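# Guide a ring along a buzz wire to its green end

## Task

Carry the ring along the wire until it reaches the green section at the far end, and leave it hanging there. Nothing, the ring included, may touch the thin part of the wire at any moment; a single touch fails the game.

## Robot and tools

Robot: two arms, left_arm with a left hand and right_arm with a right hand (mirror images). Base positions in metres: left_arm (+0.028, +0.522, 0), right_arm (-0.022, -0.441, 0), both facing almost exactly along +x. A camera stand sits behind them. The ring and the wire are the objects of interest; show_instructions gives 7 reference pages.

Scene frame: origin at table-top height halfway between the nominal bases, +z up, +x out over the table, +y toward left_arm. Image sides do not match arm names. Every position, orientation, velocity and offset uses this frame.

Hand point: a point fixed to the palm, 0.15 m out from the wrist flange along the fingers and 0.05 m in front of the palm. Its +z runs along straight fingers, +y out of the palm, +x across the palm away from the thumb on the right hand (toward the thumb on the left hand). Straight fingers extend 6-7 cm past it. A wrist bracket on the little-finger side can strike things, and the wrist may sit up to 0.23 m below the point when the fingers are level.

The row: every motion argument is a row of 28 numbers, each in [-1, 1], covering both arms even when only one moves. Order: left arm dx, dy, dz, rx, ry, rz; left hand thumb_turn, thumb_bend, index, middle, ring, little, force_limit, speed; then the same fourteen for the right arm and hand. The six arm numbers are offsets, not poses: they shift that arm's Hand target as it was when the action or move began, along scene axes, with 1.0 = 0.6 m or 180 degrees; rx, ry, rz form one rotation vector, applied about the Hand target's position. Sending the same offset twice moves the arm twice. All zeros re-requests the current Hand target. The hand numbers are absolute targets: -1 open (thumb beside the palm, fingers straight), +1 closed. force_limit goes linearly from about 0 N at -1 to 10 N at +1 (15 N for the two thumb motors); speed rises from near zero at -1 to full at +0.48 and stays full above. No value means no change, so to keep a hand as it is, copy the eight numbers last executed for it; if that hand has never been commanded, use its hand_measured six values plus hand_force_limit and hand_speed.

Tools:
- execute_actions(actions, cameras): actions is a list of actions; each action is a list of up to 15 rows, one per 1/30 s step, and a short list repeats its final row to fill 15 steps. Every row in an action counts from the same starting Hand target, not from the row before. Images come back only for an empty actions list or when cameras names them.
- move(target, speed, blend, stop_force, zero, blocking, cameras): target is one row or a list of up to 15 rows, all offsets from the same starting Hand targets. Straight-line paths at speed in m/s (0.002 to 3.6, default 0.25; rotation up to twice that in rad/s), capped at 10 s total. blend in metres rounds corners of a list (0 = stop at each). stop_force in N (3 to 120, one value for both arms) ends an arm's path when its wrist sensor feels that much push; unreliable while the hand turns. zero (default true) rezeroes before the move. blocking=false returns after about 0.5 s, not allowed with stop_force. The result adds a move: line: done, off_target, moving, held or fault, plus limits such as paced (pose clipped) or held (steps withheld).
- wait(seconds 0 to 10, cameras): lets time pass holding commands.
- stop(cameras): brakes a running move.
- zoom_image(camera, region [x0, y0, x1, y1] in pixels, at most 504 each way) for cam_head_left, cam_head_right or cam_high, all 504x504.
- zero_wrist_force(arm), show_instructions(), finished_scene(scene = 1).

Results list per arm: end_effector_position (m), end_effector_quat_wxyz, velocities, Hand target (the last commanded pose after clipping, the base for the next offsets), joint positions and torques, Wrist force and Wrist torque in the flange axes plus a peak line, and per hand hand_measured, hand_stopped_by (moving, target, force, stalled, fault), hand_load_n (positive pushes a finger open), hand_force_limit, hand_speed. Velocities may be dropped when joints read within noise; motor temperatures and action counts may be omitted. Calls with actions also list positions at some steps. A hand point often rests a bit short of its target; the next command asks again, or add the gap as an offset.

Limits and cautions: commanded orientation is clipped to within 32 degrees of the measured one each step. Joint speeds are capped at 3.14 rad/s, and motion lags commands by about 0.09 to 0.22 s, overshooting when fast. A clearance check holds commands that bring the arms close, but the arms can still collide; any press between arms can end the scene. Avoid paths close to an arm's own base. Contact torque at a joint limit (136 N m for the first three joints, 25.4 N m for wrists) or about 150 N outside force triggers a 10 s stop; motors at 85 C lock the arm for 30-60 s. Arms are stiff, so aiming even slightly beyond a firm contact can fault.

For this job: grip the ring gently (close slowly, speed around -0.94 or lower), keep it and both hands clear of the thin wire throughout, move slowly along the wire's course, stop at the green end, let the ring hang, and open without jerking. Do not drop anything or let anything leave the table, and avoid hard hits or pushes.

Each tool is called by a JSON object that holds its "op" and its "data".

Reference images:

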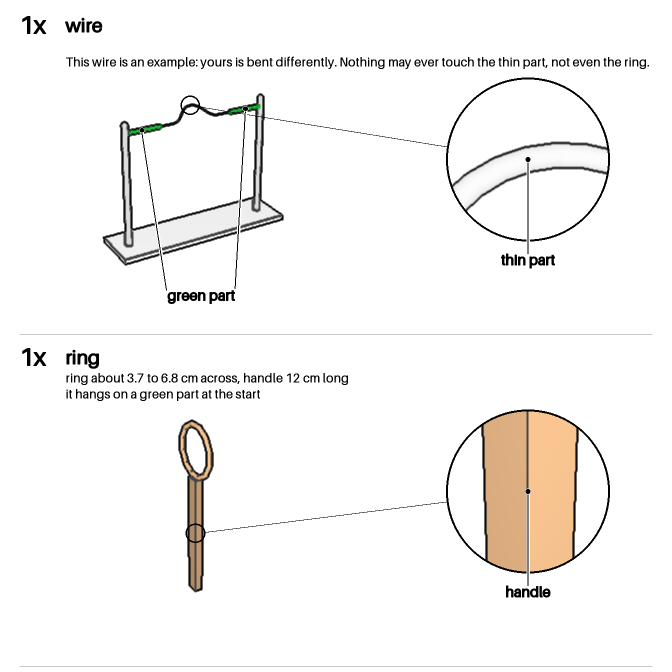

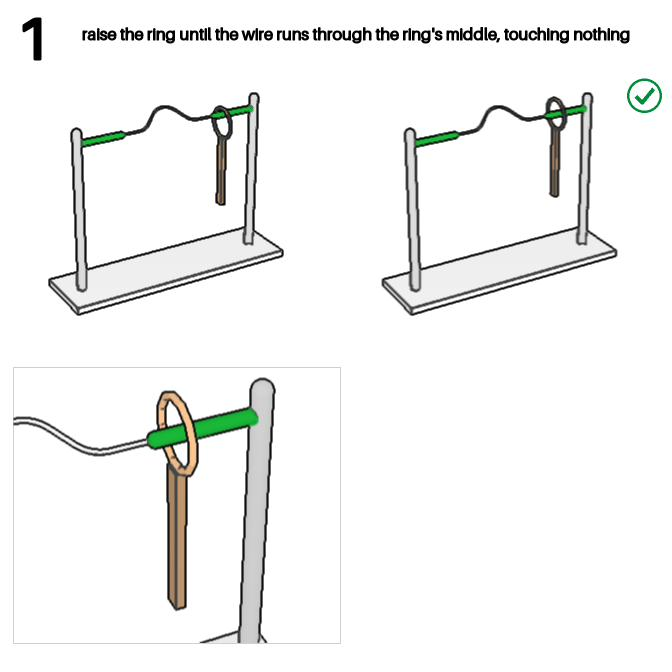

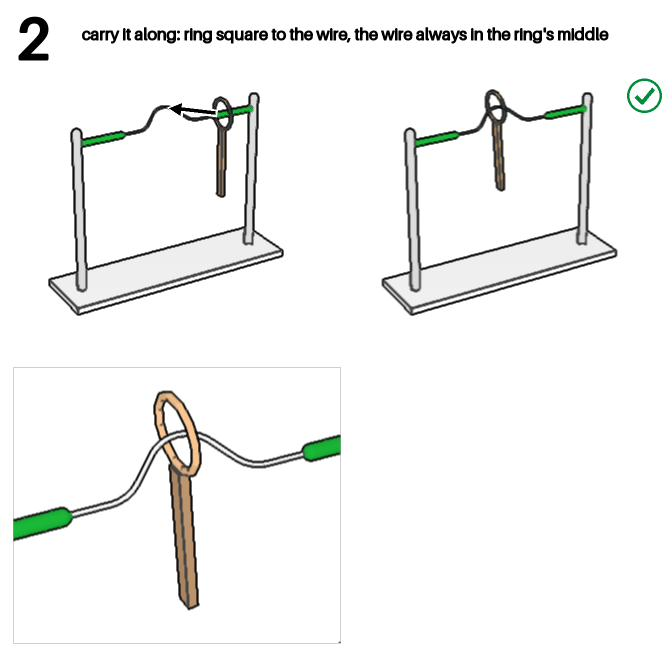

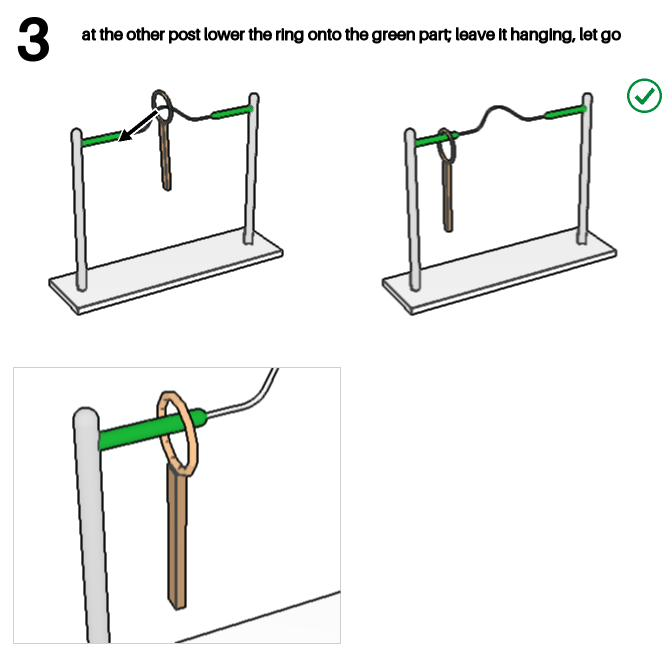

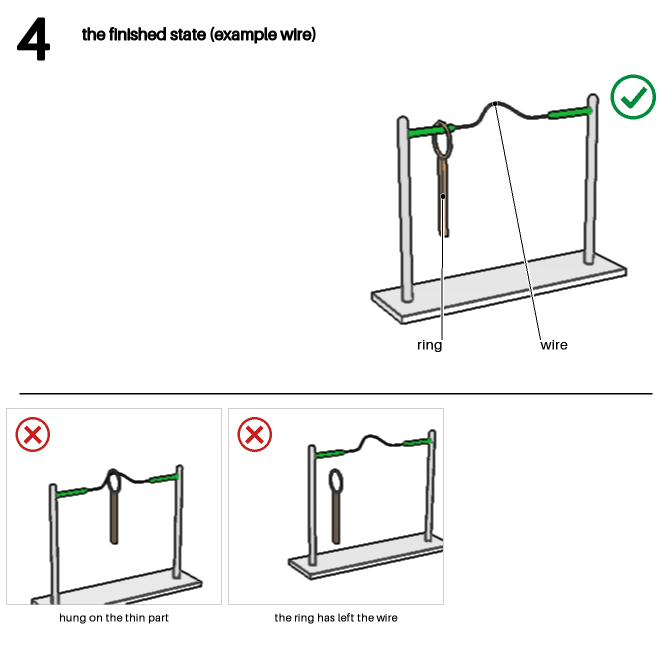

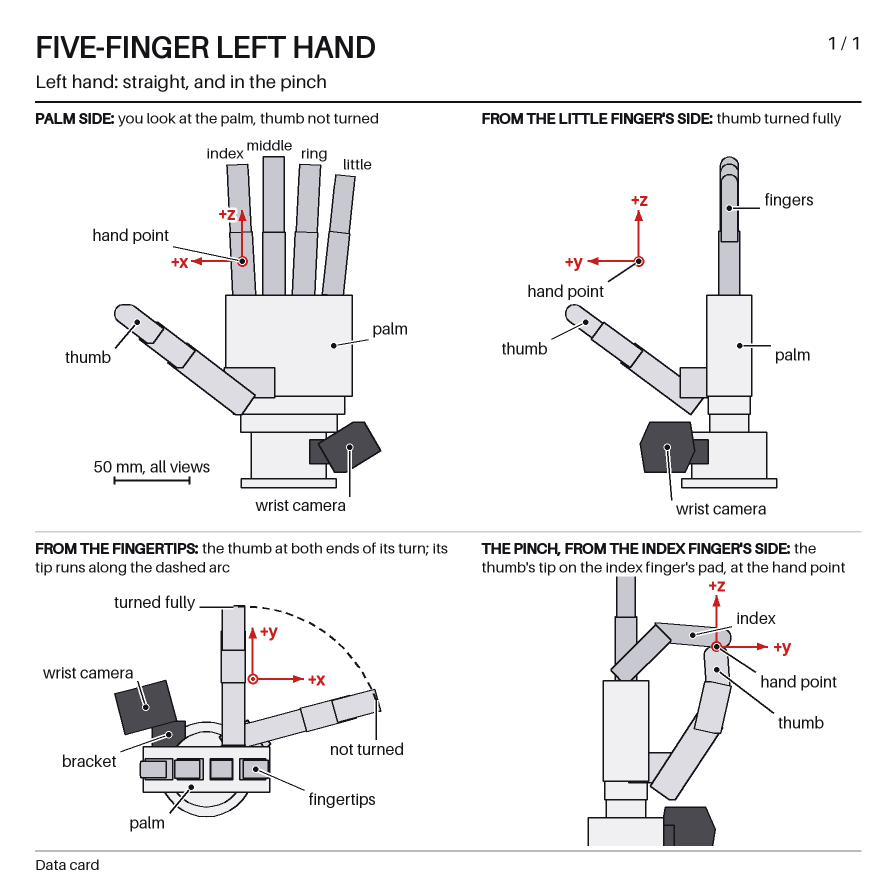

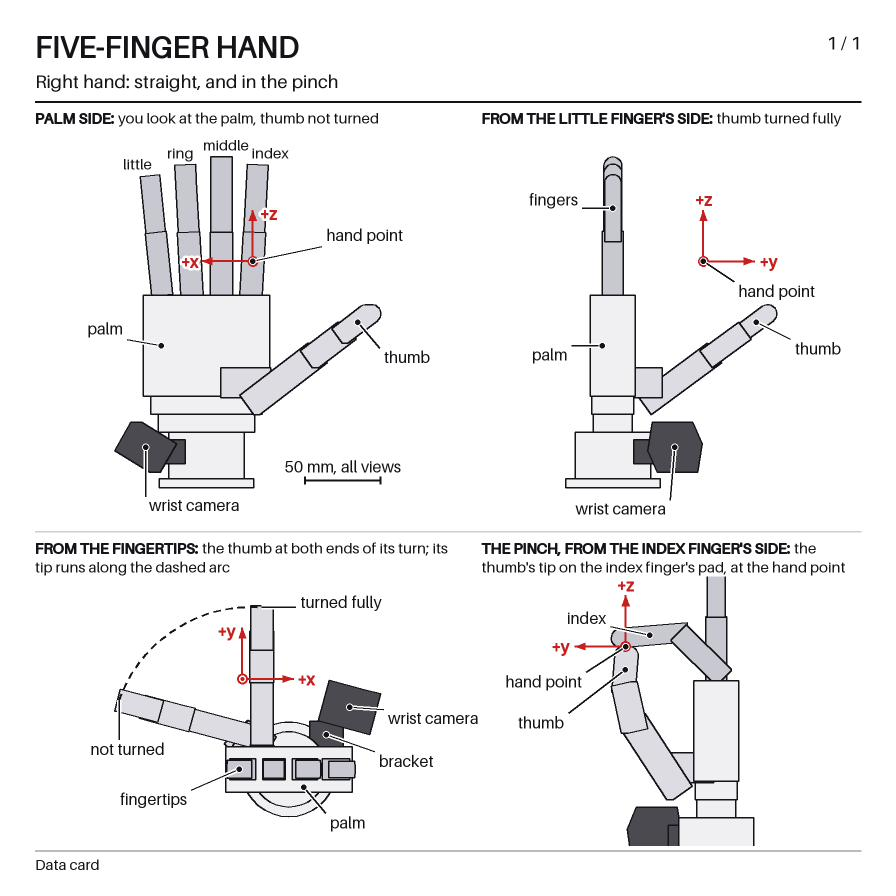

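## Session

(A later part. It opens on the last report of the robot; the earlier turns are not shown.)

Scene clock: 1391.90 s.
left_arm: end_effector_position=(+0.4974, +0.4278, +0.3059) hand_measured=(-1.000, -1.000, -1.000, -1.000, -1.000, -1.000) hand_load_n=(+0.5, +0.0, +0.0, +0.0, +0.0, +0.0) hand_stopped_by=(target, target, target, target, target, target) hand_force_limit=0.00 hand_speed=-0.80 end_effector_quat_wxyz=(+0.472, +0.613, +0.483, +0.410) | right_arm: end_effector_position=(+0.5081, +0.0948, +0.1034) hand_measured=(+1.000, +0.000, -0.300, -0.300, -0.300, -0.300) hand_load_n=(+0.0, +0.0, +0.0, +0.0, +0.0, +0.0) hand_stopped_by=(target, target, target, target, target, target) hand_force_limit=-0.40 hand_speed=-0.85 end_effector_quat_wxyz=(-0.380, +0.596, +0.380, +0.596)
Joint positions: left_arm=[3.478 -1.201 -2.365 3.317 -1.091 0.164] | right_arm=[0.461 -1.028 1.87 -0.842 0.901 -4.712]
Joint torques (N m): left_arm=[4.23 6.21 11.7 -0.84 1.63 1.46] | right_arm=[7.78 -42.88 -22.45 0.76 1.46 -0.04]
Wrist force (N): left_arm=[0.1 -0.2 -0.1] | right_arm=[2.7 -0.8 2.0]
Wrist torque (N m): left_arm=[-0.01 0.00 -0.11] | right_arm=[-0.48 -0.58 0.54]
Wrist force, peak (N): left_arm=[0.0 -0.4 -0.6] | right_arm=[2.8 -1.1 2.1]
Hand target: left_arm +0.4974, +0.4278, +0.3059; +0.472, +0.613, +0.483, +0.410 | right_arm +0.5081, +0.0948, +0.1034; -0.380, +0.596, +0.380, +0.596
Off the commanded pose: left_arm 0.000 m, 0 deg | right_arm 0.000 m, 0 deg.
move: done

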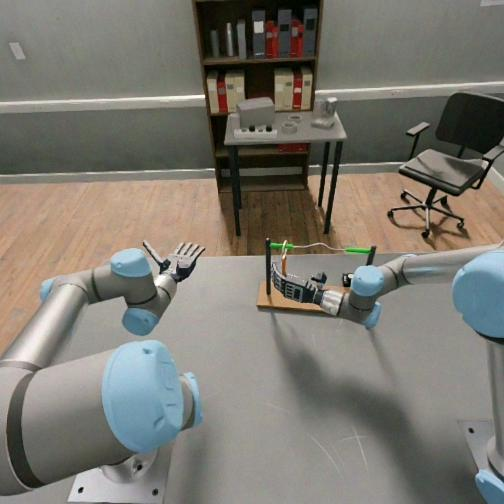

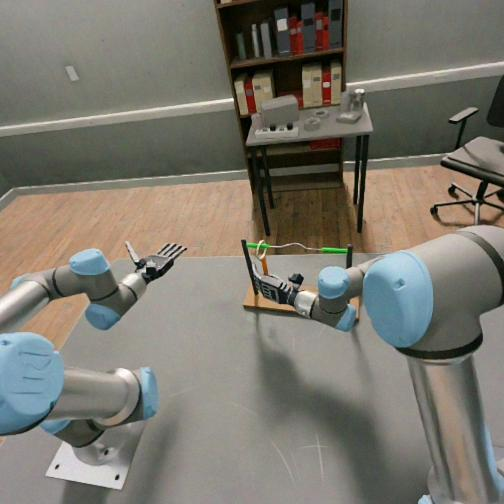

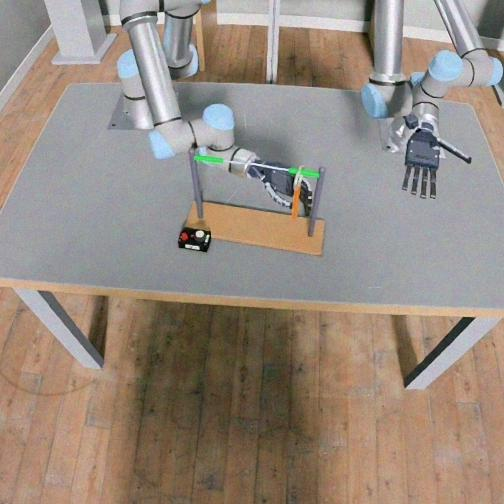

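{"op": "move", "data": {"target": [[0,0,0,0,0,0,-1,-1,-1,-1,-1,-1,0,-0.8,-0.0035,-0.0075,0,0,0,0,1,0,-0.3,-0.3,-0.3,-0.3,-0.4,-0.85],[0,0,0,0,0,0,-1,-1,-1,-1,-1,-1,0,-0.8,-0.1535,-0.0075,0,0,0,0,1,0,-0.3,-0.3,-0.3,-0.3,-0.4,-0.85]], "speed": [0.02,0.05], "blend": 0.001, "cameras": ["all"]}}

{"op": "zoom_image", "data": {"camera": "cam_high", "region": [180, 140, 350, 310]}}

{"op": "zoom_image", "data": {"camera": "cam_head_left", "region": [255, 225, 315, 285]}}

{"op": "zoom_image", "data": {"camera": "cam_head_right", "region": [230, 230, 300, 300]}}

Scene clock: 1468.47 s.
left_arm: end_effector_position=(+0.4974, +0.4278, +0.3059) hand_measured=(-1.000, -1.000, -1.000, -1.000, -1.000, -1.000) hand_load_n=(+0.0, +0.0, +0.0, +0.0, +0.0, +0.0) hand_stopped_by=(target, target, target, target, target, target) hand_force_limit=0.00 hand_speed=-0.80 end_effector_quat_wxyz=(+0.472, +0.613, +0.483, +0.410) | right_arm: end_effector_position=(+0.4161, +0.0903, +0.1034) hand_measured=(+1.000, +0.000, -0.300, -0.300, -0.300, -0.300) hand_load_n=(+0.0, +0.0, +0.0, +0.0, +0.0, +0.0) hand_stopped_by=(target, target, target, target, target, target) hand_force_limit=-0.40 hand_speed=-0.85 end_effector_quat_wxyz=(-0.380, +0.596, +0.380, +0.596)
Joint positions: left_arm=[3.478 -1.201 -2.365 3.317 -1.091 0.164] | right_arm=[0.553 -1.142 2.075 -0.933 0.993 -4.712]
Joint torques (N m): left_arm=[4.52 5.26 10.78 -0.93 1.71 1.55] | right_arm=[9.87 -38.3 -4.74 -3.32 1.45 2.01]
Motor temperatures (°C): left_arm=[26 31 27 39 30 37] | right_arm=[30 36 31 40 36 34]
Wrist force (N): left_arm=[0.1 0.3 -0.4] | right_arm=[3.2 -1.0 2.2]
Wrist torque (N m): left_arm=[0.08 -0.01 -0.12] | right_arm=[-0.52 -0.67 0.57]
Wrist force, peak (N): left_arm=[-0.1 -0.4 -0.6] | right_arm=[3.3 -0.9 2.3]
Hand target: left_arm +0.4974, +0.4278, +0.3059; +0.472, +0.613, +0.483, +0.410 | right_arm +0.4160, +0.0903, +0.1034; -0.380, +0.596, +0.380, +0.596
Off the commanded pose: left_arm 0.000 m, 0 deg | right_arm 0.000 m, 0 deg.
move: done

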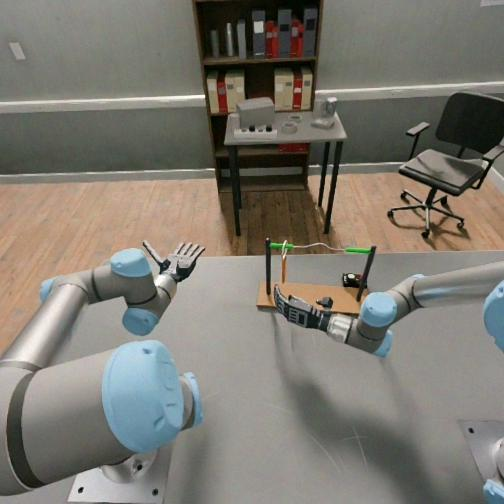

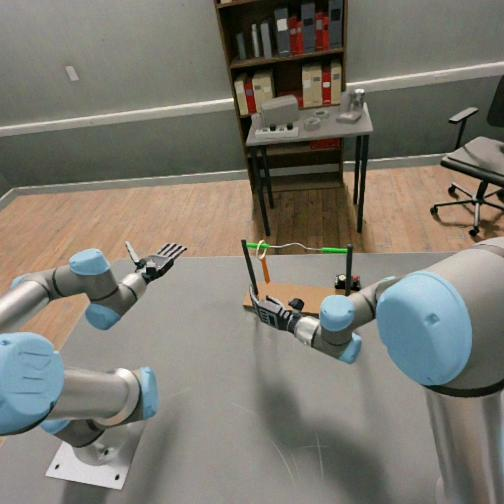

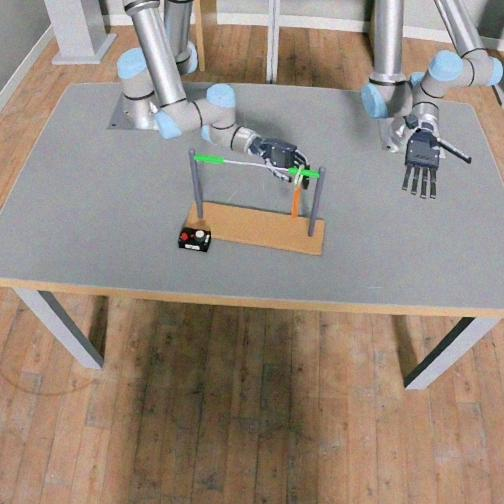

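Scaled by 2.965.

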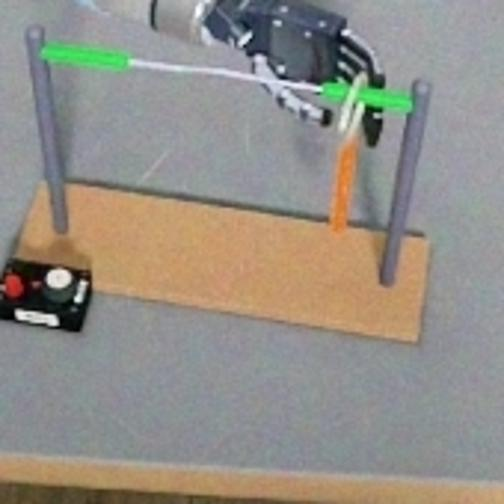

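Scaled by 8.400.

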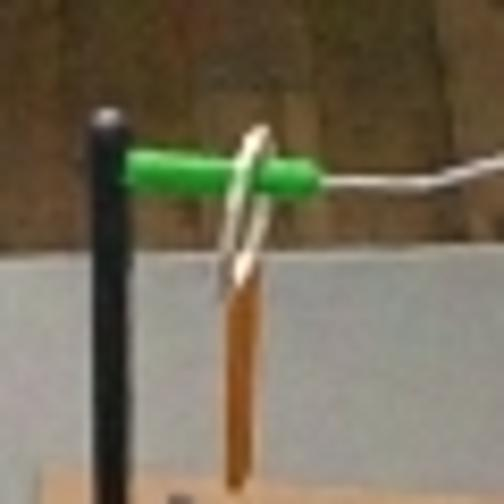

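Scaled by 7.200.

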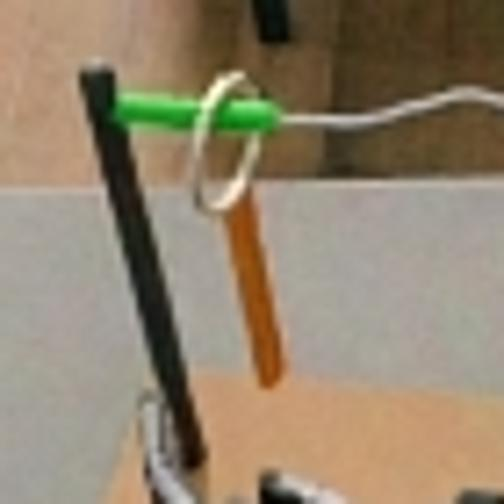

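{"op": "finished_scene", "data": {}}

The scene is finished: the task was done.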